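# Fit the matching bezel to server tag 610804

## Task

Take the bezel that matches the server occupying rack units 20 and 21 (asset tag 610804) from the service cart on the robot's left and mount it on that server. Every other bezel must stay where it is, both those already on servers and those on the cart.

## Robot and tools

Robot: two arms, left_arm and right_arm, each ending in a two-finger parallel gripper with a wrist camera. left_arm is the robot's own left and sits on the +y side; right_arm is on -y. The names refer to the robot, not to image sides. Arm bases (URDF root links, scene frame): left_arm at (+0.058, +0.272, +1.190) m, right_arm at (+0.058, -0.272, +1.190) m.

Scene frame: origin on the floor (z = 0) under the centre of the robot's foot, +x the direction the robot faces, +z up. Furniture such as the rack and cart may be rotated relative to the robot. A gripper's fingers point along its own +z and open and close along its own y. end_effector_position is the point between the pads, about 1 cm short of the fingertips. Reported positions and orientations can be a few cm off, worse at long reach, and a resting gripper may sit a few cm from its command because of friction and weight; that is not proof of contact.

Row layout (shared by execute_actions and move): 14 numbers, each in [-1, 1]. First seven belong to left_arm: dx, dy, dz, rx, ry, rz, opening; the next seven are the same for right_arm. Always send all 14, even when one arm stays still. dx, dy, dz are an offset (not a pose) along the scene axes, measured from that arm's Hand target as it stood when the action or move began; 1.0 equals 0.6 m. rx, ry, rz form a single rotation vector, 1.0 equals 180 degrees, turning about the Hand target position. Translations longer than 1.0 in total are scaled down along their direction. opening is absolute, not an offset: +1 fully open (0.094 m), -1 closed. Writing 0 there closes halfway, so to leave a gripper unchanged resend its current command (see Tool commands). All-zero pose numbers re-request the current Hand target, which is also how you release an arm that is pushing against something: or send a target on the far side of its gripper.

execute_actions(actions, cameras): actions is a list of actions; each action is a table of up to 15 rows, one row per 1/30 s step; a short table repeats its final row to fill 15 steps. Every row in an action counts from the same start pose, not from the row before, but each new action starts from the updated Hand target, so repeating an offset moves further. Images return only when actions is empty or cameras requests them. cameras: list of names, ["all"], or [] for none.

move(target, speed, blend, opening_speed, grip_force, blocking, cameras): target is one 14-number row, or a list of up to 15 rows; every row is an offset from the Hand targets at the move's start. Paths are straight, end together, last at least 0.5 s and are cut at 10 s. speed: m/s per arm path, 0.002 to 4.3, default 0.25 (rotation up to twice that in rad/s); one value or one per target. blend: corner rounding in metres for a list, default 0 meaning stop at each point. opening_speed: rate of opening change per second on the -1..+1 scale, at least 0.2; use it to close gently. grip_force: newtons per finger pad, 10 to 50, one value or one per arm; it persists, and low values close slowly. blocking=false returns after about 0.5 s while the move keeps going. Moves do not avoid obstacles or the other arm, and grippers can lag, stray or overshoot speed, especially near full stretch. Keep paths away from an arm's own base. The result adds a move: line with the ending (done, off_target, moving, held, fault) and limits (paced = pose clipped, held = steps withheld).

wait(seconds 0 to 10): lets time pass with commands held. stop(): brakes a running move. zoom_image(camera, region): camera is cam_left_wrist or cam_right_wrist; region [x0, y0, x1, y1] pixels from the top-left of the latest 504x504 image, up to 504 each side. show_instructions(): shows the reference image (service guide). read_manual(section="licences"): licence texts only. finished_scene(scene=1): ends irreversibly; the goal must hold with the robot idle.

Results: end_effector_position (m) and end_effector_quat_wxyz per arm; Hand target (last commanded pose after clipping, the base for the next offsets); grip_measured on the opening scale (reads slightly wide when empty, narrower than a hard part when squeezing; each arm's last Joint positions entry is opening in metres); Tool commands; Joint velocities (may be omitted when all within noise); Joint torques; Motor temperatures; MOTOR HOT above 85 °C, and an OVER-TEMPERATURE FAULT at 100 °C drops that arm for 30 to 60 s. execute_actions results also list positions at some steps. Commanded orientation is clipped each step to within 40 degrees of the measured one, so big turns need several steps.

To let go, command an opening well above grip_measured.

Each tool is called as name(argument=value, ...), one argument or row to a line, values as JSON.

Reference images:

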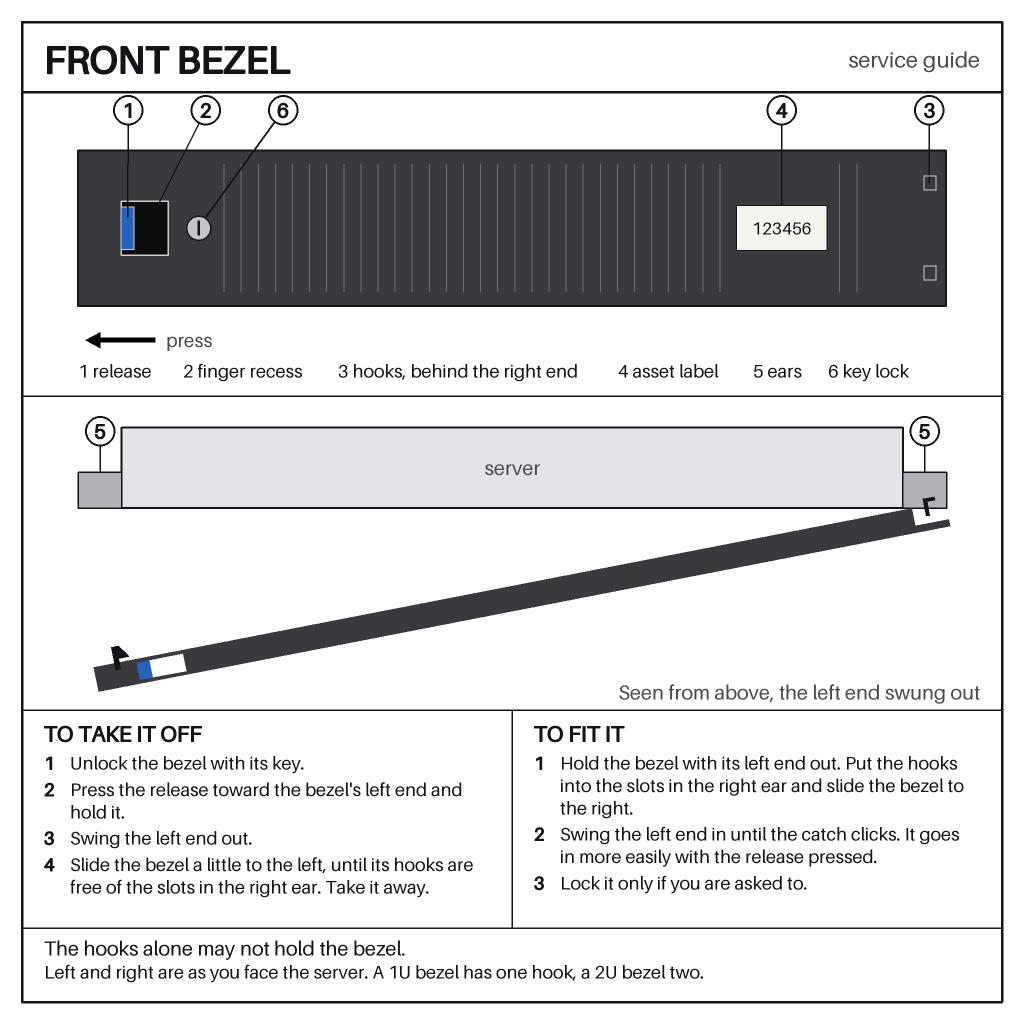

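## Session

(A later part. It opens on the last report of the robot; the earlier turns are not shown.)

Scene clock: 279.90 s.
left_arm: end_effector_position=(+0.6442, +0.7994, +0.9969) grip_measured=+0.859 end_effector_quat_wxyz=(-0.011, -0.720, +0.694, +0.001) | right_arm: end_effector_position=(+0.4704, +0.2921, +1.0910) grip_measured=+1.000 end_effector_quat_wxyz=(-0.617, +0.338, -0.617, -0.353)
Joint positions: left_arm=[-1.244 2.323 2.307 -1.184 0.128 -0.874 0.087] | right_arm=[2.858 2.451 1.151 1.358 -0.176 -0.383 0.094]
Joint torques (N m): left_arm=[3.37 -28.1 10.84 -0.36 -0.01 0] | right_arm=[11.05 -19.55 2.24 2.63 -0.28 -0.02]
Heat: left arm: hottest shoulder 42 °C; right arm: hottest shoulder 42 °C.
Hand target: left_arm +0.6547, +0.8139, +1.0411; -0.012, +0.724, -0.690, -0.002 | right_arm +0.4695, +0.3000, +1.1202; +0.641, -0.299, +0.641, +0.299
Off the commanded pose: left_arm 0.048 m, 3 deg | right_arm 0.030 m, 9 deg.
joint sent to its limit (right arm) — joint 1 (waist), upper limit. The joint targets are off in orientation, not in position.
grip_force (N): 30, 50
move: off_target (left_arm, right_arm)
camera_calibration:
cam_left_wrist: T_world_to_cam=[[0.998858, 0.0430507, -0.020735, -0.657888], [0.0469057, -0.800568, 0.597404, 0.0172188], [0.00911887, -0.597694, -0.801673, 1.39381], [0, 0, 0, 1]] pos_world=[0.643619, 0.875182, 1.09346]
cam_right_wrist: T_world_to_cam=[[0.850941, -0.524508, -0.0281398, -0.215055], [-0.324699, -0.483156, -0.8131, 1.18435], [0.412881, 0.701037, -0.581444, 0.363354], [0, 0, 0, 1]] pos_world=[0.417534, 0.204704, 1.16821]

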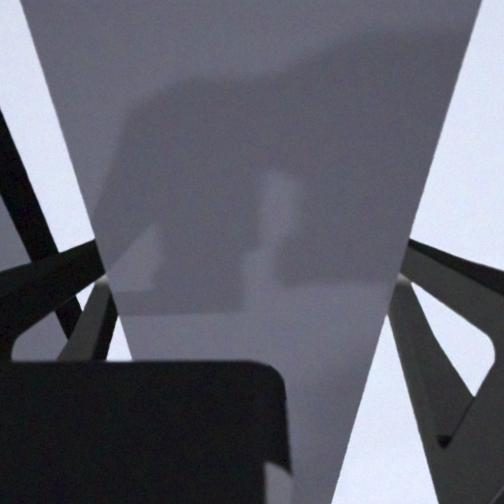

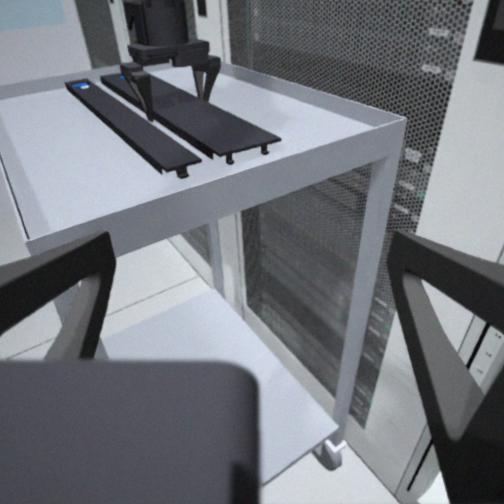

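move(
  target=[0,0.0,0.05,0,0,0,0.75,0,0,0,0,0,0,1],
  speed=0.08,
  cameras=["all"],
)

Scene clock: 283.20 s.
left_arm: end_effector_position=(+0.6383, +0.7923, +1.0064) grip_measured=+0.859 end_effector_quat_wxyz=(-0.031, -0.720, +0.694, +0.002) | right_arm: end_effector_position=(+0.4704, +0.2921, +1.0910) grip_measured=+1.000 end_effector_quat_wxyz=(-0.617, +0.338, -0.617, -0.353)
Joint positions: left_arm=[-1.244 2.31 2.307 -1.236 0.129 -0.87 0.087] | right_arm=[2.858 2.451 1.151 1.358 -0.176 -0.383 0.094]
Joint torques (N m): left_arm=[3.78 -30.39 10.15 0.03 0.05 0.01] | right_arm=[11.16 -19.19 2.26 2.67 -0.27 0]
Heat: left arm: hottest shoulder 43 °C; right arm: hottest shoulder 42 °C.
Hand target: left_arm +0.6548, +0.8137, +1.0711; -0.012, +0.724, -0.690, -0.001 | right_arm +0.4695, +0.3000, +1.1202; +0.641, -0.299, +0.641, +0.299
Off the commanded pose: left_arm 0.070 m, 5 deg | right_arm 0.030 m, 9 deg.
joint sent to its limit (right arm) — joint 1 (waist), upper limit. The joint targets are off in orientation, not in position.
grip_force (N): 30, 50
move: off_target (left_arm, right_arm)
camera_calibration:
cam_left_wrist: T_world_to_cam=[[0.997772, 0.0434881, -0.0505849, -0.62122], [0.0654634, -0.784152, 0.617106, -0.0384503], [-0.0128295, -0.619043, -0.785252, 1.41164], [0, 0, 0, 1]] pos_world=[0.640463, 0.870728, 1.10079]
cam_right_wrist: T_world_to_cam=[[0.850941, -0.524508, -0.0281398, -0.215055], [-0.324699, -0.483156, -0.8131, 1.18435], [0.412881, 0.701037, -0.581444, 0.363354], [0, 0, 0, 1]] pos_world=[0.417534, 0.204704, 1.16821]

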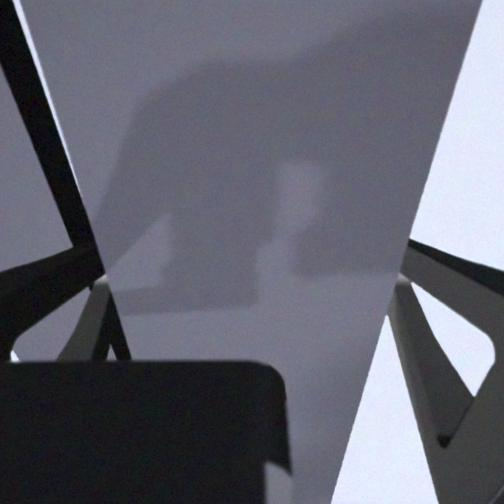

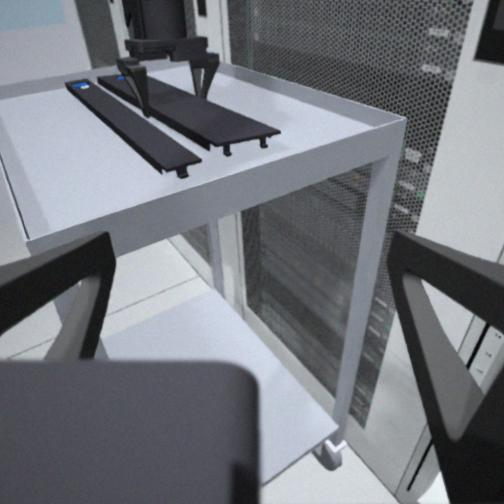

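move(
  target=[0.045,-0.05,0.05,0.01,-0.015,0,0.75,0,0,0,0,0,0,1],
  speed=0.1,
  cameras=["all"],
)

Scene clock: 287.43 s.
left_arm: end_effector_position=(+0.6559, +0.7599, +1.0346) grip_measured=+0.859 end_effector_quat_wxyz=(-0.019, -0.721, +0.692, -0.004) | right_arm: end_effector_position=(+0.4704, +0.2921, +1.0910) grip_measured=+1.000 end_effector_quat_wxyz=(-0.617, +0.338, -0.617, -0.353)
Joint positions: left_arm=[-1.286 2.207 2.19 -1.192 0.125 -0.917 0.087] | right_arm=[2.858 2.451 1.151 1.358 -0.176 -0.383 0.094]
Joint torques (N m): left_arm=[2.84 -29.86 11.06 0.85 -0.32 -0.05] | right_arm=[10.75 -19.37 2.28 2.73 -0.3 -0.05]
Heat: left arm: hottest shoulder 43 °C; right arm: hottest shoulder 42 °C.
Hand target: left_arm +0.6818, +0.7837, +1.1010; -0.040, +0.724, -0.689, +0.005 | right_arm +0.4695, +0.3000, +1.1202; +0.641, -0.299, +0.641, +0.299
Off the commanded pose: left_arm 0.075 m, 7 deg | right_arm 0.030 m, 9 deg.
joint sent to its limit (right arm) — joint 1 (waist), upper limit. The joint targets are off in orientation, not in position.
grip_force (N): 30, 50
move: off_target (left_arm, right_arm)
camera_calibration:
cam_left_wrist: T_world_to_cam=[[0.998496, 0.0484578, -0.0256307, -0.665867], [0.054, -0.788944, 0.612088, -0.0660732], [0.00943929, -0.612552, -0.790374, 1.39973], [0, 0, 0, 1]] pos_world=[0.655221, 0.837546, 1.12969]
cam_right_wrist: T_world_to_cam=[[0.850941, -0.524508, -0.0281398, -0.215055], [-0.324699, -0.483156, -0.8131, 1.18435], [0.412881, 0.701037, -0.581444, 0.363354], [0, 0, 0, 1]] pos_world=[0.417534, 0.204704, 1.16821]

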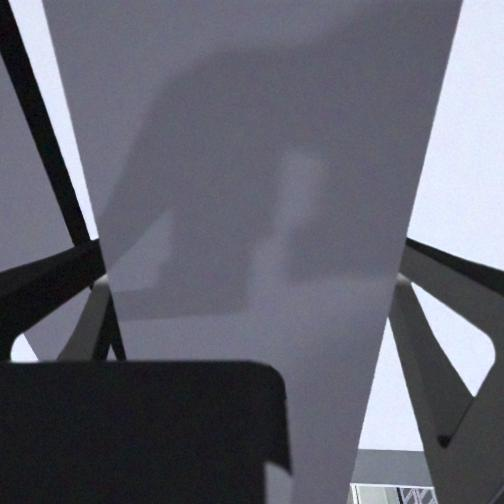

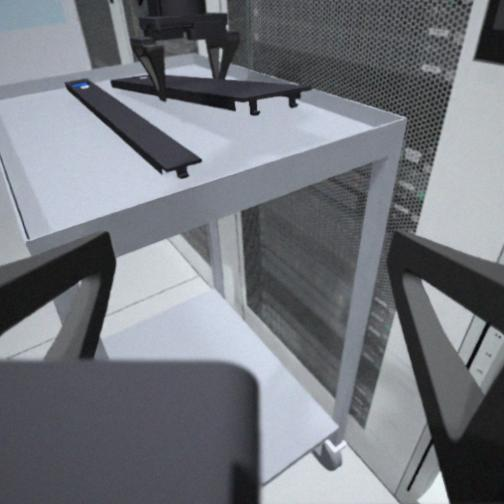

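move(
  target=[0,-0.18,0.03,0.01,-0.015,0,0.7,0,0,0,0,0,0,1],
  speed=0.12,
  grip_force=[50,50],
  cameras=["all"],
)

Scene clock: 292.87 s.
left_arm: end_effector_position=(+0.6563, +0.6559, +1.0613) grip_measured=+0.849 end_effector_quat_wxyz=(+0.011, -0.721, +0.693, -0.004) | right_arm: end_effector_position=(+0.4704, +0.2921, +1.0910) grip_measured=+1.000 end_effector_quat_wxyz=(-0.617, +0.338, -0.617, -0.353)
Joint positions: left_arm=[-1.411 1.946 1.765 -0.959 0.066 -1.036 0.087] | right_arm=[2.858 2.451 1.151 1.358 -0.176 -0.383 0.094]
Joint torques (N m): left_arm=[0.09 -27.28 9.78 1.11 -0.37 0.04] | right_arm=[11.05 -19.31 2.32 2.67 -0.28 -0.02]
Heat: left arm: hottest shoulder 43 °C; right arm: hottest shoulder 42 °C.
Hand target: left_arm +0.6818, +0.6757, +1.1189; -0.067, +0.723, -0.688, +0.011 | right_arm +0.4695, +0.3000, +1.1202; +0.641, -0.299, +0.641, +0.299
Off the commanded pose: left_arm 0.066 m, 7 deg | right_arm 0.030 m, 9 deg.
joint sent to its limit (right arm) — joint 1 (waist), upper limit. The joint targets are off in orientation, not in position.
move: off_target (left_arm, right_arm)
camera_calibration:
cam_left_wrist: T_world_to_cam=[[0.998735, 0.0471353, 0.0175159, -0.705666], [0.0283038, -0.814865, 0.578959, -0.0954581], [0.0415625, -0.577731, -0.815169, 1.33948], [0, 0, 0, 1]] pos_world=[0.651803, 0.729334, 1.15953]
cam_right_wrist: T_world_to_cam=[[0.850941, -0.524508, -0.0281398, -0.215055], [-0.324699, -0.483156, -0.8131, 1.18435], [0.412881, 0.701037, -0.581444, 0.363354], [0, 0, 0, 1]] pos_world=[0.417534, 0.204704, 1.16821]

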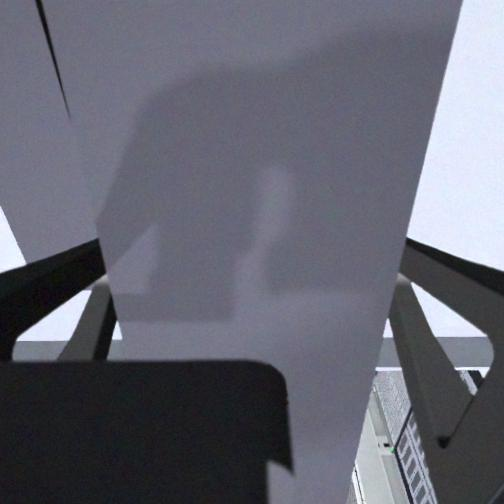

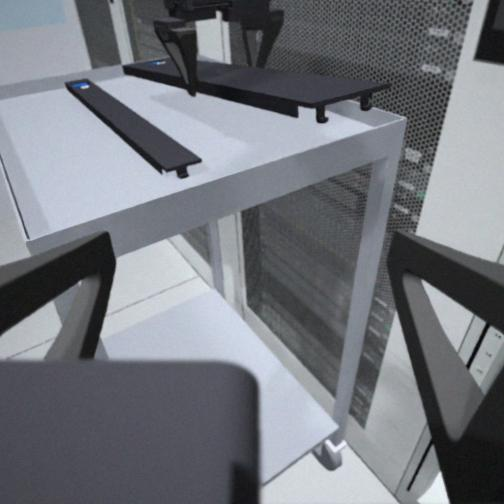

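move(
  target=[0.01,-0.065,-0.1233,0,0,0,0.7,0,0,0,0,0,0,1],
  speed=0.1,
  cameras=["all"],
)

Scene clock: 296.80 s.
left_arm: end_effector_position=(+0.6647, +0.6228, +1.0082) grip_measured=+0.849 end_effector_quat_wxyz=(+0.029, -0.720, +0.693, -0.001) | right_arm: end_effector_position=(+0.4704, +0.2921, +1.0910) grip_measured=+1.000 end_effector_quat_wxyz=(-0.617, +0.338, -0.617, -0.353)
Joint positions: left_arm=[-1.47 1.991 1.688 -0.799 0.025 -1.091 0.087] | right_arm=[2.858 2.451 1.151 1.358 -0.176 -0.383 0.094]
Joint torques (N m): left_arm=[0.38 -24.59 9.01 0.96 -0.07 0] | right_arm=[11.28 -19.55 2.21 2.59 -0.29 0.01]
Heat: left arm: hottest shoulder 43 °C; right arm: hottest shoulder 42 °C.
Hand target: left_arm +0.6876, +0.6367, +1.0448; -0.067, +0.723, -0.688, +0.011 | right_arm +0.4695, +0.3000, +1.1202; +0.641, -0.299, +0.641, +0.299
Off the commanded pose: left_arm 0.046 m, 5 deg | right_arm 0.030 m, 9 deg.
joint sent to its limit (right arm) — joint 1 (waist), upper limit. The joint targets are off in orientation, not in position.
move: off_target (left_arm, right_arm)
camera_calibration:
cam_left_wrist: T_world_to_cam=[[0.998134, 0.0457064, 0.0404836, -0.733378], [0.0156433, -0.832346, 0.554036, -0.047455], [0.0590194, -0.552369, -0.831508, 1.26578], [0, 0, 0, 1]] pos_world=[0.658047, 0.693198, 1.10849]
cam_right_wrist: T_world_to_cam=[[0.850941, -0.524508, -0.0281398, -0.215055], [-0.324699, -0.483156, -0.8131, 1.18435], [0.412881, 0.701037, -0.581444, 0.363354], [0, 0, 0, 1]] pos_world=[0.417534, 0.204704, 1.16821]

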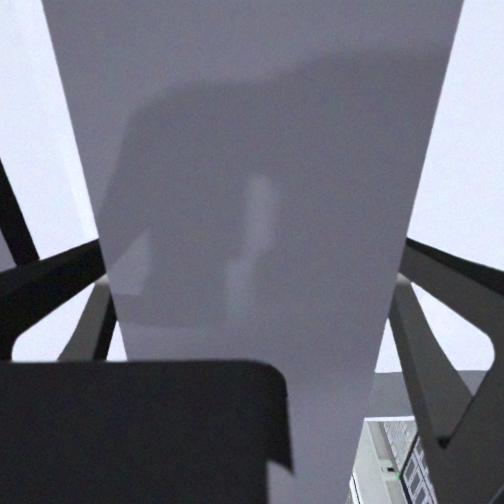

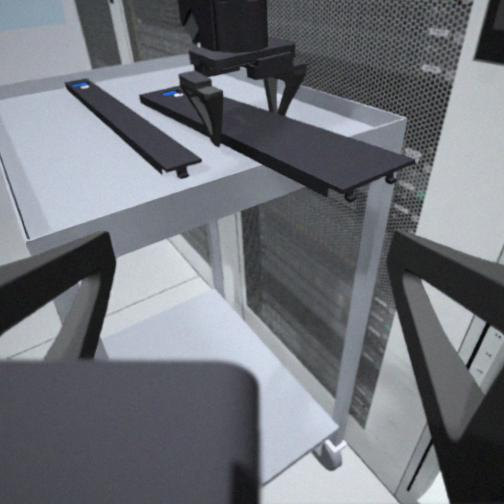

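move(
  target=[0,-0.01,-0.03,-0.01,0.01,0,0.7,0,0,0,0,0,0,1],
  speed=0.05,
  cameras=["all"],
)

Scene clock: 299.83 s.
left_arm: end_effector_position=(+0.6643, +0.6218, +1.0061) grip_measured=+0.849 end_effector_quat_wxyz=(+0.026, -0.720, +0.693, +0.000) | right_arm: end_effector_position=(+0.4704, +0.2921, +1.0910) grip_measured=+1.000 end_effector_quat_wxyz=(-0.617, +0.338, -0.617, -0.353)
Joint positions: left_arm=[-1.471 1.996 1.693 -0.807 0.026 -1.091 0.087] | right_arm=[2.858 2.451 1.151 1.358 -0.176 -0.383 0.094]
Joint torques (N m): left_arm=[0.09 -22.18 11.67 0.1 0.24 -0.07] | right_arm=[11.93 -19.49 2.28 2.66 -0.29 0.01]
Heat: left arm: hottest shoulder 44 °C; right arm: hottest shoulder 42 °C.
Hand target: left_arm +0.6878, +0.6307, +1.0270; -0.045, +0.724, -0.689, +0.011 | right_arm +0.4695, +0.3000, +1.1202; +0.641, -0.299, +0.641, +0.299
Off the commanded pose: left_arm 0.032 m, 3 deg | right_arm 0.030 m, 9 deg.
joint sent to its limit (right arm) — joint 1 (waist), upper limit. The joint targets are off in orientation, not in position.
move: off_target (left_arm, right_arm)
camera_calibration:
cam_left_wrist: T_world_to_cam=[[0.998377, 0.0454347, 0.0343232, -0.726707], [0.018564, -0.829551, 0.558122, -0.054852], [0.053831, -0.556579, -0.829049, 1.26716], [0, 0, 0, 1]] pos_world=[0.658334, 0.692787, 1.10609]
cam_right_wrist: T_world_to_cam=[[0.850941, -0.524508, -0.0281398, -0.215055], [-0.324699, -0.483156, -0.8131, 1.18435], [0.412881, 0.701037, -0.581444, 0.363354], [0, 0, 0, 1]] pos_world=[0.417534, 0.204704, 1.16821]

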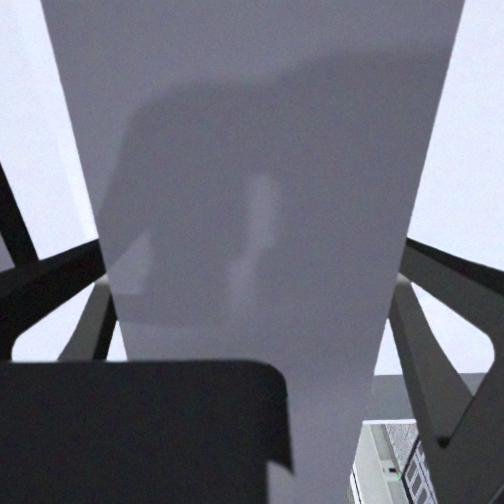

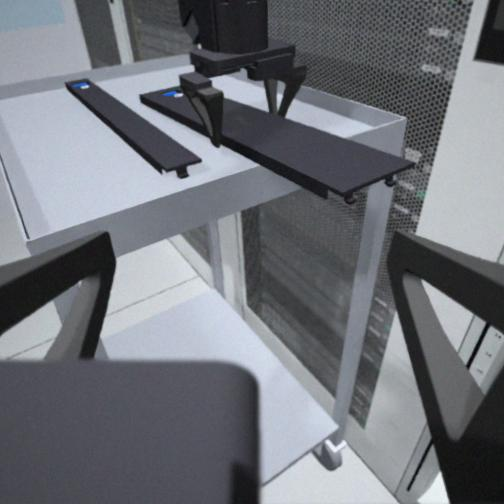

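move(
  target=[0,0,-0.03,-0.008,0.008,0,0.7,0,0,0,0,0,0,1],
  speed=0.05,
  cameras=["all"],
)

zoom_image(
  camera="cam_right_wrist",
  region=[60, 60, 420, 240],
)

Scene clock: 303.57 s.
left_arm: end_effector_position=(+0.6662, +0.6219, +1.0046) grip_measured=+0.849 end_effector_quat_wxyz=(+0.011, -0.722, +0.692, +0.001) | right_arm: end_effector_position=(+0.4704, +0.2921, +1.0910) grip_measured=+1.000 end_effector_quat_wxyz=(-0.617, +0.338, -0.617, -0.353)
Joint positions: left_arm=[-1.471 2.017 1.733 -0.855 0.032 -1.093 0.087] | right_arm=[2.858 2.451 1.151 1.358 -0.176 -0.383 0.094]
Joint torques (N m): left_arm=[0.26 -20.37 12.11 0.66 0.41 -0.03] | right_arm=[11.22 -19.37 2.29 2.63 -0.26 0]
Heat: left arm: hottest shoulder 44 °C; right arm: hottest shoulder 42 °C.
Hand target: left_arm +0.6876, +0.6308, +1.0089; -0.027, +0.724, -0.689, +0.010 | right_arm +0.4695, +0.3000, +1.1202; +0.641, -0.299, +0.641, +0.299
Off the commanded pose: left_arm 0.024 m, 2 deg | right_arm 0.030 m, 9 deg.
joint sent to its limit (right arm) — joint 1 (waist), upper limit. The joint targets are off in orientation, not in position.
move: off_target (left_arm, right_arm)
camera_calibration:
cam_left_wrist: T_world_to_cam=[[0.998711, 0.0494977, 0.011229, -0.708112], [0.0341158, -0.818466, 0.573542, -0.0868425], [0.0375795, -0.57242, -0.819099, 1.27647], [0, 0, 0, 1]] pos_world=[0.662193, 0.694648, 1.10331]
cam_right_wrist: T_world_to_cam=[[0.850941, -0.524508, -0.0281398, -0.215055], [-0.324699, -0.483156, -0.8131, 1.18435], [0.412881, 0.701037, -0.581444, 0.363354], [0, 0, 0, 1]] pos_world=[0.417534, 0.204704, 1.16821]

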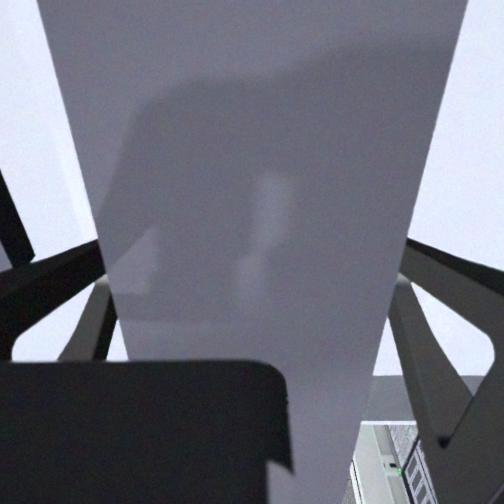

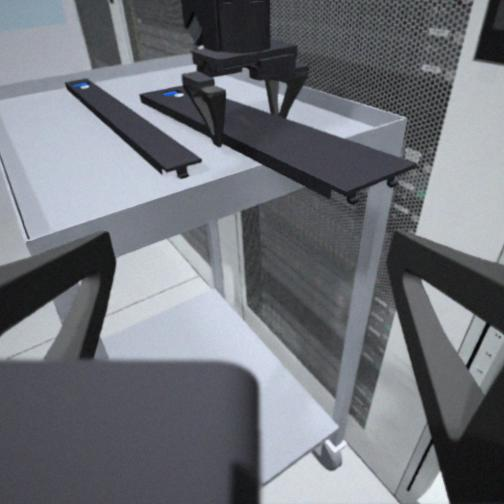

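Scaled by 1.400.

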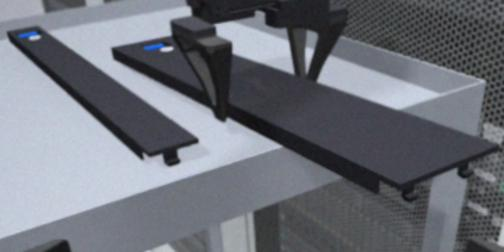

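move(
  target=[0,0,-0.025,-0.004,0.004,0,0.7,0,0,0,0,0,0,1],
  speed=0.05,
  cameras=["all"],
)

zoom_image(
  camera="cam_right_wrist",
  region=[60, 60, 420, 240],
)

Scene clock: 307.13 s.
left_arm: end_effector_position=(+0.6697, +0.6226, +1.0038) grip_measured=+0.849 end_effector_quat_wxyz=(+0.006, -0.725, +0.688, -0.001) | right_arm: end_effector_position=(+0.4704, +0.2921, +1.0910) grip_measured=+1.000 end_effector_quat_wxyz=(-0.617, +0.338, -0.617, -0.353)
Joint positions: left_arm=[-1.471 2.03 1.757 -0.874 0.038 -1.104 0.087] | right_arm=[2.858 2.451 1.151 1.358 -0.176 -0.383 0.094]
Joint torques (N m): left_arm=[0.26 -18.84 12.18 1.09 0.33 0.11] | right_arm=[11.11 -19.14 2.32 2.65 -0.24 0]
Heat: left arm: hottest shoulder 43 °C; right arm: hottest shoulder 42 °C.
Hand target: left_arm +0.6876, +0.6308, +0.9938; -0.018, +0.724, -0.689, +0.010 | right_arm +0.4695, +0.3000, +1.1202; +0.641, -0.299, +0.641, +0.299
Off the commanded pose: left_arm 0.022 m, 2 deg | right_arm 0.030 m, 9 deg.
joint sent to its limit (right arm) — joint 1 (waist), upper limit. The joint targets are off in orientation, not in position.
move: off_target (left_arm, right_arm)
camera_calibration:
cam_left_wrist: T_world_to_cam=[[0.998171, 0.0599895, 0.0074411, -0.714059], [0.044504, -0.812591, 0.581133, -0.104142], [0.0409084, -0.579739, -0.813775, 1.2732], [0, 0, 0, 1]] pos_world=[0.665303, 0.696332, 1.10193]
cam_right_wrist: T_world_to_cam=[[0.850941, -0.524508, -0.0281398, -0.215055], [-0.324699, -0.483156, -0.8131, 1.18435], [0.412881, 0.701037, -0.581444, 0.363354], [0, 0, 0, 1]] pos_world=[0.417534, 0.204704, 1.16821]

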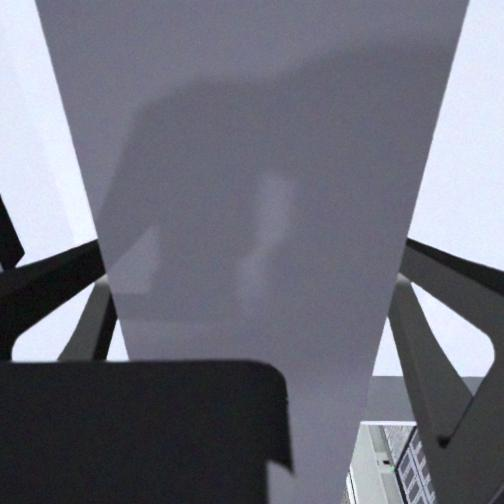

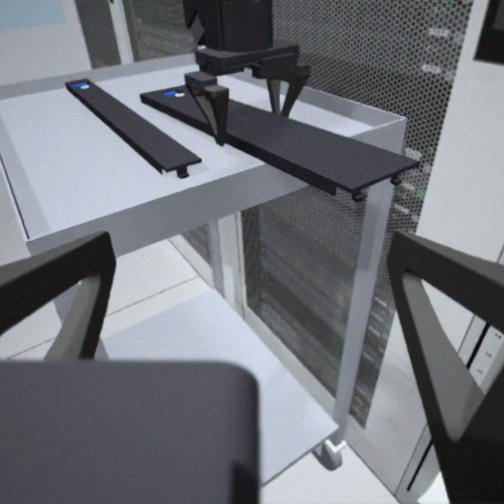

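Scaled by 1.400.

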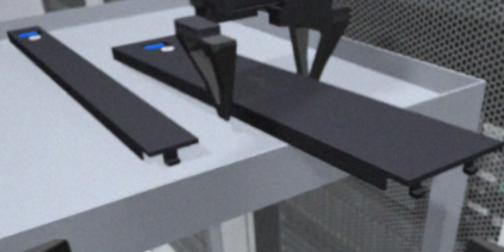

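move(
  target=[-0.015,0,0.02,0,0,0,1,0,0,0,0,0,0,1],
  speed=0.05,
  opening_speed=0.3,
  cameras=["all"],
)

Scene clock: 310.43 s.
left_arm: end_effector_position=(+0.6702, +0.6228, +1.0029) grip_measured=+0.997 end_effector_quat_wxyz=(+0.006, -0.726, +0.688, -0.005) | right_arm: end_effector_position=(+0.4704, +0.2921, +1.0910) grip_measured=+1.000 end_effector_quat_wxyz=(-0.617, +0.338, -0.617, -0.353)
Joint positions: left_arm=[-1.469 2.031 1.757 -0.87 0.047 -1.104 0.094] | right_arm=[2.858 2.451 1.151 1.358 -0.176 -0.383 0.094]
Joint torques (N m): left_arm=[0.73 -21.42 9.11 0.98 0.11 0.18] | right_arm=[11.16 -19.14 2.21 2.69 -0.25 -0.01]
Heat: left arm: hottest shoulder 43 °C; right arm: hottest shoulder 42 °C.
Hand target: left_arm +0.6787, +0.6307, +1.0058; -0.018, +0.724, -0.689, +0.010 | right_arm +0.4695, +0.3000, +1.1202; +0.641, -0.299, +0.641, +0.299
Off the commanded pose: left_arm 0.012 m, 2 deg | right_arm 0.030 m, 9 deg.
joint sent to its limit (right arm) — joint 1 (waist), upper limit. The joint targets are off in orientation, not in position.
move: off_target (left_arm, right_arm)
camera_calibration:
cam_left_wrist: T_world_to_cam=[[0.998014, 0.0616253, 0.0130758, -0.721042], [0.042282, -0.809116, 0.586125, -0.109202], [0.0467, -0.584408, -0.810115, 1.26785], [0, 0, 0, 1]] pos_world=[0.665019, 0.697021, 1.10054]
cam_right_wrist: T_world_to_cam=[[0.850941, -0.524508, -0.0281398, -0.215055], [-0.324699, -0.483156, -0.8131, 1.18435], [0.412881, 0.701037, -0.581444, 0.363354], [0, 0, 0, 1]] pos_world=[0.417534, 0.204704, 1.16821]

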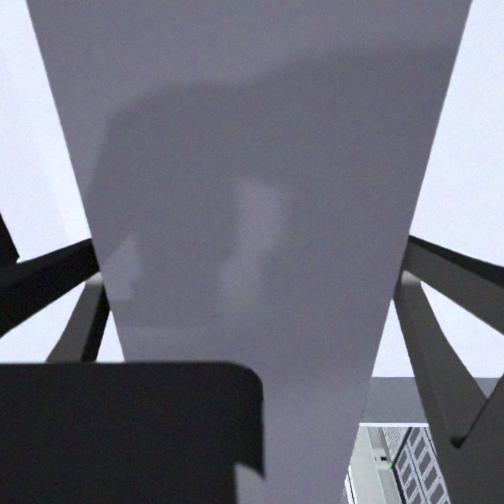

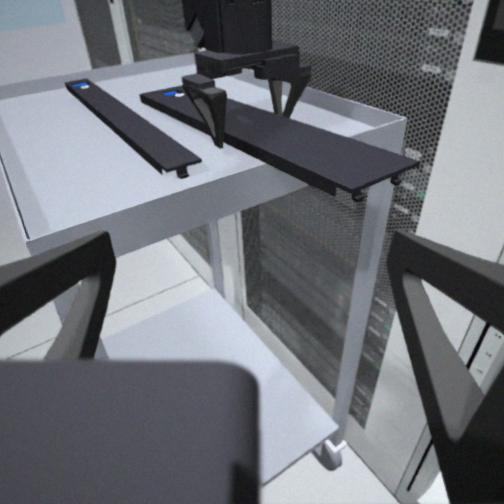

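move(
  target=[
    [0.0,0,0.13,0,0,0,1,0,0,0,0,0,0,1],
    [-0.005,0.208,0.11,0.01,-0.01,0.0,1,0,0,0,0,0,0,1],
  ],
  speed=0.12,
  cameras=["all"],
)

zoom_image(
  camera="cam_left_wrist",
  region=[0, 0, 504, 504],
)

Scene clock: 317.30 s.
left_arm: end_effector_position=(+0.6591, +0.7460, +1.0579) grip_measured=+0.997 end_effector_quat_wxyz=(+0.023, -0.730, +0.683, -0.006) | right_arm: end_effector_position=(+0.4704, +0.2921, +1.0910) grip_measured=+1.000 end_effector_quat_wxyz=(-0.617, +0.338, -0.617, -0.353)
Joint positions: left_arm=[-1.303 2.087 2.018 -1.055 0.112 -0.966 0.094] | right_arm=[2.858 2.451 1.151 1.358 -0.176 -0.383 0.094]
Joint torques (N m): left_arm=[1.26 -23 13.04 0.34 0.11 0.16] | right_arm=[10.81 -19.49 2.28 2.71 -0.25 -0.01]
Heat: left arm: hottest shoulder 42 °C; right arm: hottest shoulder 42 °C.
Hand target: left_arm +0.6758, +0.7555, +1.0720; -0.041, +0.724, -0.689, +0.010 | right_arm +0.4695, +0.3000, +1.1202; +0.641, -0.299, +0.641, +0.299
Off the commanded pose: left_arm 0.024 m, 2 deg | right_arm 0.030 m, 9 deg.
joint sent to its limit (right arm) — joint 1 (waist), upper limit. The joint targets are off in orientation, not in position.
move: off_target (left_arm, right_arm)
camera_calibration:
cam_left_wrist: T_world_to_cam=[[0.996602, 0.0728566, 0.0384289, -0.75263], [0.0381917, -0.822072, 0.568101, -0.00985883], [0.0729812, -0.564702, -0.822061, 1.36558], [0, 0, 0, 1]] pos_world=[0.650788, 0.817875, 1.15711]
cam_right_wrist: T_world_to_cam=[[0.850941, -0.524508, -0.0281398, -0.215055], [-0.324699, -0.483156, -0.8131, 1.18435], [0.412881, 0.701037, -0.581444, 0.363354], [0, 0, 0, 1]] pos_world=[0.417534, 0.204704, 1.16821]

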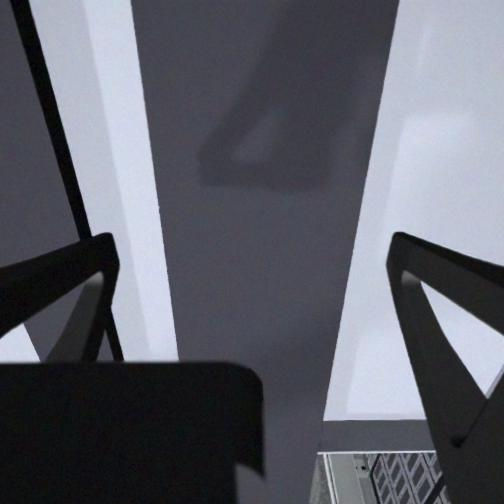

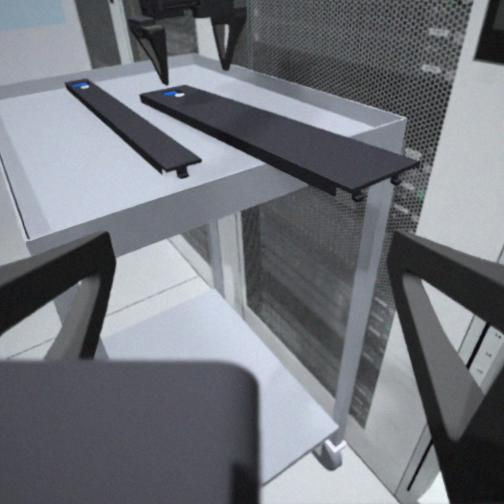

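Scaled by 1.000.

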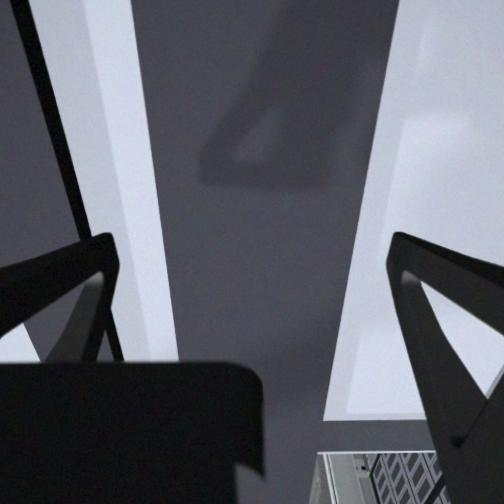

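move(
  target=[0.008,0,-0.055,-0.006,0.006,0,1,0,0,0,0,0,0,1],
  speed=0.08,
  cameras=["cam_left_wrist"],
)

Scene clock: 327.27 s.
left_arm: end_effector_position=(+0.6596, +0.7493, +1.0208) grip_measured=+0.997 end_effector_quat_wxyz=(+0.007, -0.730, +0.683, -0.004) | right_arm: end_effector_position=(+0.4704, +0.2921, +1.0910) grip_measured=+1.000 end_effector_quat_wxyz=(-0.617, +0.338, -0.617, -0.353)
Joint positions: left_arm=[-1.305 2.173 2.084 -1.066 0.113 -0.966 0.094] | right_arm=[2.858 2.451 1.151 1.358 -0.176 -0.383 0.094]
Joint torques (N m): left_arm=[1.55 -23.94 12.63 0.31 0.06 0.15] | right_arm=[11.22 -20.07 2.37 2.62 -0.29 0.01]
Heat: left arm: hottest shoulder 41 °C; right arm: hottest shoulder 42 °C.
Hand target: left_arm +0.6804, +0.7556, +1.0389; -0.027, +0.724, -0.689, +0.010 | right_arm +0.4695, +0.3000, +1.1202; +0.641, -0.299, +0.641, +0.299
Off the commanded pose: left_arm 0.028 m, 3 deg | right_arm 0.030 m, 9 deg.
joint sent to its limit (right arm) — joint 1 (waist), upper limit. The joint targets are off in orientation, not in position.
move: off_target (left_arm, right_arm)
camera_calibration:
cam_left_wrist: T_world_to_cam=[[0.997123, 0.0746598, 0.0130784, -0.727659], [0.0529542, -0.80963, 0.584547, -0.0218474], [0.0542308, -0.582173, -0.811254, 1.3513], [0, 0, 0, 1]] pos_world=[0.65344, 0.823331, 1.11854]
Images, in order (width x height): cam_left_wrist 504x504.

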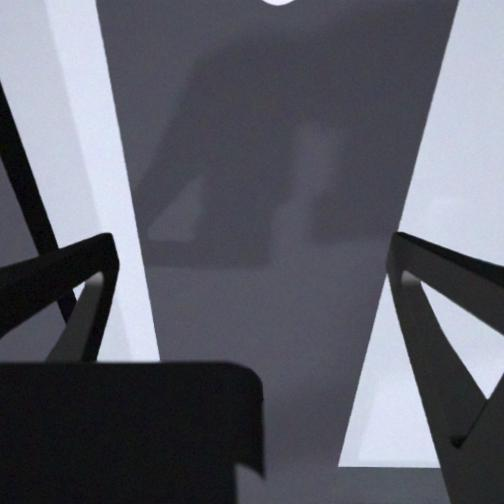

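move(
  target=[0.013,0,-0.022,-0.003,0.003,0,1,0,0,0,0,0,0,1],
  speed=0.05,
  cameras=["cam_left_wrist"],
)

Scene clock: 330.87 s.
left_arm: end_effector_position=(+0.6732, +0.7521, +1.0212) grip_measured=+0.997 end_effector_quat_wxyz=(+0.010, -0.728, +0.686, -0.006) | right_arm: end_effector_position=(+0.4704, +0.2921, +1.0910) grip_measured=+1.000 end_effector_quat_wxyz=(-0.617, +0.338, -0.617, -0.353)
Joint positions: left_arm=[-1.313 2.205 2.153 -1.096 0.112 -0.966 0.094] | right_arm=[2.858 2.451 1.151 1.358 -0.176 -0.383 0.094]
Joint torques (N m): left_arm=[1.2 -22.95 12.72 0.36 -0.01 0.1] | right_arm=[10.87 -19.49 2.45 2.58 -0.29 -0.01]
Heat: left arm: hottest shoulder 42 °C; right arm: hottest shoulder 42 °C.
Hand target: left_arm +0.6883, +0.7555, +1.0257; -0.021, +0.724, -0.689, +0.010 | right_arm +0.4695, +0.3000, +1.1202; +0.641, -0.299, +0.641, +0.299
Off the commanded pose: left_arm 0.016 m, 1 deg | right_arm 0.030 m, 9 deg.
joint sent to its limit (right arm) — joint 1 (waist), upper limit. The joint targets are off in orientation, not in position.
move: off_target (left_arm, right_arm)
camera_calibration:
cam_left_wrist: T_world_to_cam=[[0.997586, 0.0666061, 0.0196466, -0.742434], [0.0426519, -0.810946, 0.583564, -0.0116139], [0.0548013, -0.581317, -0.81183, 1.3521], [0, 0, 0, 1]] pos_world=[0.66704, 0.82603, 1.11904]
Images, in order (width x height): cam_left_wrist 504x504.

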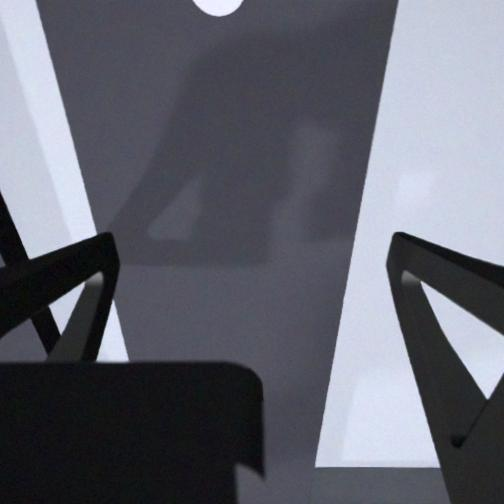

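move(
  target=[
    [0,0.002,0.06,0,0,0,1,0,0,0,0,0,0,1],
    [-0.004,0.0,0.008,0,0,0,1,0,0,0,0,0,0,1],
  ],
  speed=0.08,
  cameras=["cam_left_wrist"],
)

Scene clock: 338.00 s.
left_arm: end_effector_position=(+0.6705, +0.7496, +1.0241) grip_measured=+0.997 end_effector_quat_wxyz=(+0.002, -0.728, +0.685, -0.005) | right_arm: end_effector_position=(+0.4704, +0.2921, +1.0910) grip_measured=+1.000 end_effector_quat_wxyz=(-0.617, +0.338, -0.617, -0.353)
Joint positions: left_arm=[-1.313 2.201 2.153 -1.116 0.112 -0.966 0.094] | right_arm=[2.858 2.451 1.151 1.358 -0.176 -0.383 0.094]
Joint torques (N m): left_arm=[1.38 -23.53 11.67 0.95 0.04 0.12] | right_arm=[10.81 -19.02 2.45 2.73 -0.27 0.03]
Heat: left arm: hottest shoulder 43 °C; right arm: hottest shoulder 42 °C.
Hand target: left_arm +0.6860, +0.7555, +1.0307; -0.021, +0.724, -0.689, +0.010 | right_arm +0.4695, +0.3000, +1.1202; +0.641, -0.299, +0.641, +0.299
Off the commanded pose: left_arm 0.018 m, 2 deg | right_arm 0.030 m, 9 deg.
joint sent to its limit (right arm) — joint 1 (waist), upper limit. The joint targets are off in orientation, not in position.
move: off_target (left_arm, right_arm)
camera_calibration:
cam_left_wrist: T_world_to_cam=[[0.997639, 0.0683204, 0.0070452, -0.728071], [0.0509807, -0.805342, 0.590614, -0.0322745], [0.0460248, -0.588861, -0.806923, 1.35968], [0, 0, 0, 1]] pos_world=[0.665418, 0.824412, 1.12135]
Images, in order (width x height): cam_left_wrist 504x504.

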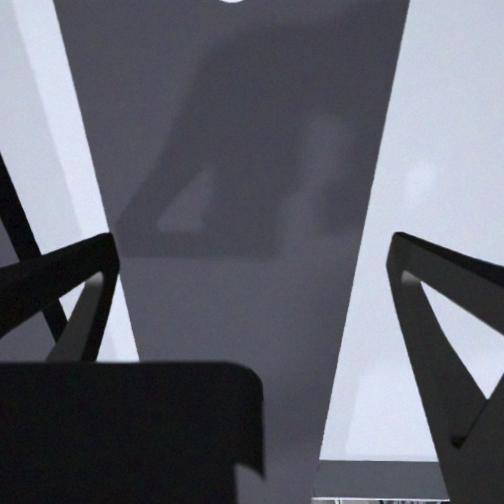

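move(
  target=[-0.02,-0.004,-0.02,0.003,-0.003,0,1,0,0,0,0,0,0,1],
  speed=0.08,
  cameras=["cam_left_wrist"],
)

Scene clock: 342.57 s.
left_arm: end_effector_position=(+0.6753, +0.7537, +1.0216) grip_measured=+0.997 end_effector_quat_wxyz=(+0.027, -0.726, +0.687, -0.009) | right_arm: end_effector_position=(+0.4704, +0.2921, +1.0910) grip_measured=+1.000 end_effector_quat_wxyz=(-0.617, +0.338, -0.617, -0.353)
Joint positions: left_arm=[-1.313 2.186 2.115 -1.042 0.112 -0.966 0.094] | right_arm=[2.858 2.451 1.151 1.358 -0.176 -0.383 0.094]
Joint torques (N m): left_arm=[1.73 -24 7.68 1.05 0.07 0.16] | right_arm=[11.22 -19.08 2.19 2.78 -0.27 0]
Heat: left arm: hottest shoulder 44 °C; right arm: hottest shoulder 42 °C.
Hand target: left_arm +0.6740, +0.7532, +1.0187; -0.028, +0.724, -0.689, +0.010 | right_arm +0.4695, +0.3000, +1.1202; +0.641, -0.299, +0.641, +0.299
Off the commanded pose: left_arm 0.003 m, 0 deg | right_arm 0.030 m, 9 deg.
joint sent to its limit (right arm) — joint 1 (waist), upper limit. The joint targets are off in orientation, not in position.
move: off_target (right_arm)
camera_calibration:
cam_left_wrist: T_world_to_cam=[[0.996895, 0.0623777, 0.0480543, -0.769972], [0.0241832, -0.823328, 0.567051, 0.0279531], [0.0749358, -0.564128, -0.82228, 1.33734], [0, 0, 0, 1]] pos_world=[0.66669, 0.825473, 1.12081]
Images, in order (width x height): cam_left_wrist 504x504.

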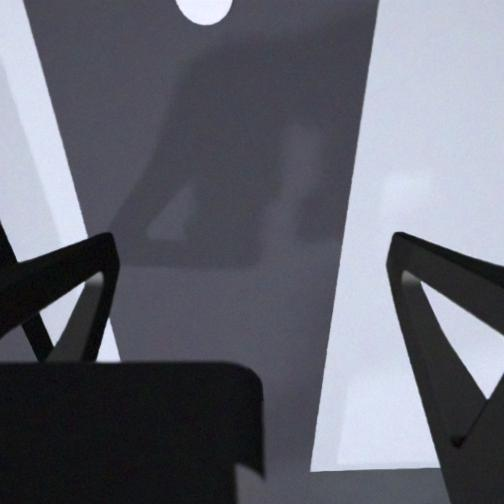

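move(
  target=[-0.014,-0.002,-0.018,-0.010,0.010,0,1,0,0,0,0,0,0,1],
  speed=0.08,
  cameras=["cam_left_wrist"],
)

Scene clock: 347.57 s.
left_arm: end_effector_position=(+0.6722, +0.7501, +1.0214) grip_measured=+0.997 end_effector_quat_wxyz=(+0.017, -0.725, +0.689, -0.010) | right_arm: end_effector_position=(+0.4704, +0.2921, +1.0910) grip_measured=+1.000 end_effector_quat_wxyz=(-0.617, +0.338, -0.617, -0.353)
Joint positions: left_arm=[-1.313 2.186 2.115 -1.061 0.118 -0.959 0.094] | right_arm=[2.858 2.451 1.151 1.358 -0.176 -0.383 0.094]
Joint torques (N m): left_arm=[2.14 -22.07 9.69 0.35 0.17 0.22] | right_arm=[10.34 -19.31 2.39 2.63 -0.29 0.03]
Heat: left arm: hottest shoulder 44 °C; right arm: hottest shoulder 42 °C.
Hand target: left_arm +0.6656, +0.7519, +1.0079; -0.005, +0.725, -0.689, +0.009 | right_arm +0.4695, +0.3000, +1.1202; +0.641, -0.299, +0.641, +0.299
Off the commanded pose: left_arm 0.015 m, 1 deg | right_arm 0.030 m, 9 deg.
joint sent to its limit (right arm) — joint 1 (waist), upper limit. The joint targets are off in orientation, not in position.
move: off_target (left_arm, right_arm)
camera_calibration:
cam_left_wrist: T_world_to_cam=[[0.997692, 0.0577603, 0.0357077, -0.751167], [0.0264272, -0.81464, 0.579364, 0.00469128], [0.0625532, -0.577083, -0.814286, 1.34526], [0, 0, 0, 1]] pos_world=[0.665158, 0.823539, 1.11953]
Images, in order (width x height): cam_left_wrist 504x504.

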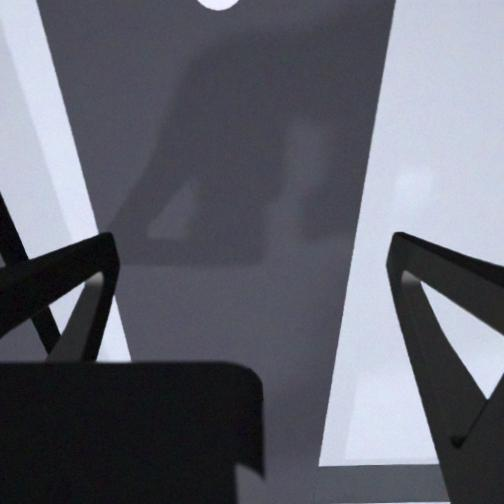

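move(
  target=[
    [0.0333,0.01,0.187,-0.009,0.009,0,1,0,0,0,0,0,0,1],
    [0.0333,0.01,0.037,-0.009,0.009,0.00,1,0,0,0,0,0,0,1],
  ],
  speed=0.1,
  cameras=["cam_left_wrist"],
)

Scene clock: 357.43 s.
left_arm: end_effector_position=(+0.6699, +0.7510, +1.0180) grip_measured=+0.998 end_effector_quat_wxyz=(-0.037, -0.727, +0.686, -0.005) | right_arm: end_effector_position=(+0.4704, +0.2921, +1.0910) grip_measured=+1.000 end_effector_quat_wxyz=(-0.617, +0.338, -0.617, -0.353)
Joint positions: left_arm=[-1.309 2.281 2.296 -1.256 0.125 -0.95 0.094] | right_arm=[2.858 2.451 1.151 1.358 -0.176 -0.383 0.094]
Joint torques (N m): left_arm=[1.55 -25.7 11.6 0.79 -0.07 0.07] | right_arm=[11.22 -19.66 2.22 2.82 -0.28 0]
Motor temperatures (°C): left_arm=[30 45 40 28 25 26 26] | right_arm=[33 42 28 28 26 26 26]
Heat: left arm: hottest shoulder 45 °C; right arm: hottest shoulder 42 °C.
Hand target: left_arm +0.6855, +0.7580, +1.0301; +0.015, +0.725, -0.689, +0.009 | right_arm +0.4695, +0.3000, +1.1202; +0.641, -0.299, +0.641, +0.299
Off the commanded pose: left_arm 0.021 m, 3 deg | right_arm 0.030 m, 9 deg.
joint sent to its limit (right arm) — joint 1 (waist), upper limit. The joint targets are off in orientation, not in position.
move: off_target (left_arm, right_arm)
camera_calibration:
cam_left_wrist: T_world_to_cam=[[0.996752, 0.0634273, -0.0496217, -0.665523], [0.0805112, -0.77098, 0.63175, -0.114944], [0.00181286, -0.633693, -0.773582, 1.3849], [0, 0, 0, 1]] pos_world=[0.670105, 0.831196, 1.11093]
Images, in order (width x height): cam_left_wrist 504x504.

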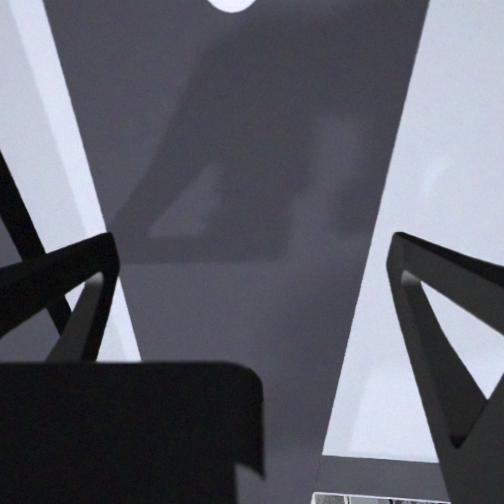

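move(
  target=[
    [-0.0075,0,0.15,0.0206,-0.0198,0,1,0,0,0,0,0,0,1],
    [-0.0075,0,-0.01,0.0206,-0.0198,0.00,1,0,0,0,0,0,0,1],
  ],
  speed=0.1,
  cameras=["cam_left_wrist"],
)

Scene clock: 366.77 s.
left_arm: end_effector_position=(+0.6743, +0.7573, +1.0218) grip_measured=+0.998 end_effector_quat_wxyz=(+0.022, -0.723, +0.690, -0.008) | right_arm: end_effector_position=(+0.4704, +0.2921, +1.0910) grip_measured=+1.000 end_effector_quat_wxyz=(-0.617, +0.338, -0.617, -0.353)
Joint positions: left_arm=[-1.308 2.199 2.14 -1.066 0.115 -0.952 0.094] | right_arm=[2.858 2.451 1.151 1.358 -0.176 -0.383 0.094]
Joint torques (N m): left_arm=[0.85 -24.94 9.24 0.92 -0.12 0.01] | right_arm=[11.22 -19.31 2.14 2.81 -0.24 -0.01]
Heat: left arm: hottest shoulder 46 °C; right arm: hottest shoulder 42 °C.
Hand target: left_arm +0.6809, +0.7579, +1.0239; -0.030, +0.724, -0.689, +0.009 | right_arm +0.4695, +0.3000, +1.1202; +0.641, -0.299, +0.641, +0.299
Off the commanded pose: left_arm 0.007 m, 1 deg | right_arm 0.030 m, 9 deg.
joint sent to its limit (right arm) — joint 1 (waist), upper limit. The joint targets are off in orientation, not in position.
move: off_target (right_arm)
camera_calibration:
cam_left_wrist: T_world_to_cam=[[0.99773, 0.0544361, 0.0396439, -0.755146], [0.0220273, -0.820122, 0.571764, 0.0251596], [0.0636375, -0.569593, -0.81946, 1.34853], [0, 0, 0, 1]] pos_world=[0.66706, 0.829857, 1.12062]
Images, in order (width x height): cam_left_wrist 504x504.

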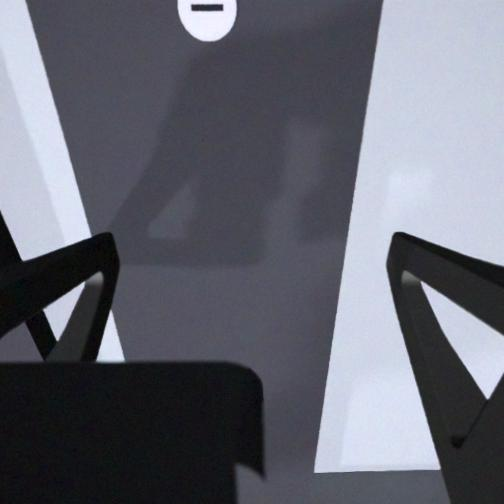

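move(
  target=[-0.0257,-0.0057,-0.01,-0.011,0.0106,0.0,1,0,0,0,0,0,0,1],
  speed=0.1,
)

move(
  target=[0,0,0,0,0,0,1,0,0,0,0,0,0,1],
)

execute_actions(
  actions=[
    [[0,0,0,0,0,0,1,0,0,0,0,0,0,1]],
    [[0,0,0,0,0,0,1,0,0,0,0,0,0,1]],
  ],
)

Scene clock: 374.00 s.
left_arm: end_effector_position=(+0.6720, +0.7546, +1.0216) grip_measured=+0.998 end_effector_quat_wxyz=(+0.014, -0.724, +0.690, -0.009) | right_arm: end_effector_position=(+0.4704, +0.2921, +1.0910) grip_measured=+1.000 end_effector_quat_wxyz=(-0.617, +0.338, -0.617, -0.353)
Joint positions: left_arm=[-1.308 2.199 2.14 -1.08 0.119 -0.952 0.094] | right_arm=[2.858 2.451 1.151 1.358 -0.176 -0.383 0.094]
Joint torques (N m): left_arm=[2.26 -23.82 8.12 0.39 0.14 0.15] | right_arm=[10.7 -18.84 2.32 2.91 -0.26 0.01]
Heat: left arm: hottest shoulder 43 °C; right arm: hottest shoulder 42 °C.
Hand target: left_arm +0.6655, +0.7546, +1.0179; -0.006, +0.725, -0.689, +0.009 | right_arm +0.4695, +0.3000, +1.1202; +0.641, -0.299, +0.641, +0.299
Off the commanded pose: left_arm 0.008 m, 1 deg | right_arm 0.030 m, 9 deg.
joint sent to its limit (right arm) — joint 1 (waist), upper limit. The joint targets are off in orientation, not in position.
move: off_target (right_arm)

Scene clock: 374.50 s.
left_arm: end_effector_position=(+0.6720, +0.7546, +1.0216) grip_measured=+0.998 end_effector_quat_wxyz=(+0.014, -0.724, +0.690, -0.009) | right_arm: end_effector_position=(+0.4704, +0.2921, +1.0910) grip_measured=+1.000 end_effector_quat_wxyz=(-0.617, +0.338, -0.617, -0.353)
Joint positions: left_arm=[-1.308 2.199 2.14 -1.08 0.119 -0.952 0.094] | right_arm=[2.858 2.451 1.151 1.358 -0.176 -0.383 0.094]
Joint torques (N m): left_arm=[2.08 -23.82 8.09 0.32 0.15 0.16] | right_arm=[10.81 -19.08 2.44 2.85 -0.25 0]
Heat: left arm: hottest shoulder 43 °C; right arm: hottest shoulder 42 °C.
Hand target: left_arm +0.6655, +0.7546, +1.0179; -0.006, +0.725, -0.689, +0.009 | right_arm +0.4695, +0.3000, +1.1202; +0.641, -0.299, +0.641, +0.299
Off the commanded pose: left_arm 0.008 m, 1 deg | right_arm 0.030 m, 9 deg.
joint sent to its limit (right arm) — joint 1 (waist), upper limit. The joint targets are off in orientation, not in position.
move: off_target (right_arm)

Scene clock: 375.70 s.
left_arm: end_effector_position=(+0.6720, +0.7546, +1.0216) grip_measured=+0.998 end_effector_quat_wxyz=(+0.014, -0.724, +0.690, -0.009) | right_arm: end_effector_position=(+0.4704, +0.2921, +1.0910) grip_measured=+1.000 end_effector_quat_wxyz=(-0.617, +0.338, -0.617, -0.353)
Joint positions: left_arm=[-1.308 2.199 2.14 -1.08 0.119 -0.952 0.094] | right_arm=[2.858 2.451 1.151 1.358 -0.176 -0.383 0.094]
Joint torques (N m): left_arm=[2.32 -23.88 8.14 0.31 0.15 0.16] | right_arm=[11.52 -19.6 2.43 2.86 -0.29 0.01]
Heat: left arm: hottest shoulder 43 °C; right arm: hottest shoulder 42 °C.
Hand target: left_arm +0.6655, +0.7546, +1.0179; -0.006, +0.725, -0.689, +0.009 | right_arm +0.4695, +0.3000, +1.1202; +0.641, -0.299, +0.641, +0.299
Off the commanded pose: left_arm 0.008 m, 1 deg | right_arm 0.030 m, 9 deg.
joint sent to its limit (right arm) — joint 1 (waist), upper limit. The joint targets are off in orientation, not in position.
Step readings (end_effector_position of left_arm | right_arm):
0: (+0.6720, +0.7546, +1.0216) | (+0.4704, +0.2921, +1.0910)
1: (+0.6720, +0.7546, +1.0216) | (+0.4704, +0.2921, +1.0910)
2: (+0.6720, +0.7546, +1.0216) | (+0.4704, +0.2921, +1.0910)
4: (+0.6720, +0.7546, +1.0216) | (+0.4704, +0.2921, +1.0910)
8: (+0.6720, +0.7546, +1.0216) | (+0.4704, +0.2921, +1.0910)
15: (+0.6720, +0.7546, +1.0216) | (+0.4704, +0.2921, +1.0910)
16: (+0.6720, +0.7546, +1.0216) | (+0.4704, +0.2921, +1.0910)
17: (+0.6720, +0.7546, +1.0216) | (+0.4704, +0.2921, +1.0910)
19: (+0.6720, +0.7546, +1.0216) | (+0.4704, +0.2921, +1.0910)
23: (+0.6720, +0.7546, +1.0216) | (+0.4704, +0.2921, +1.0910)
30: (+0.6720, +0.7546, +1.0216) | (+0.4704, +0.2921, +1.0910)


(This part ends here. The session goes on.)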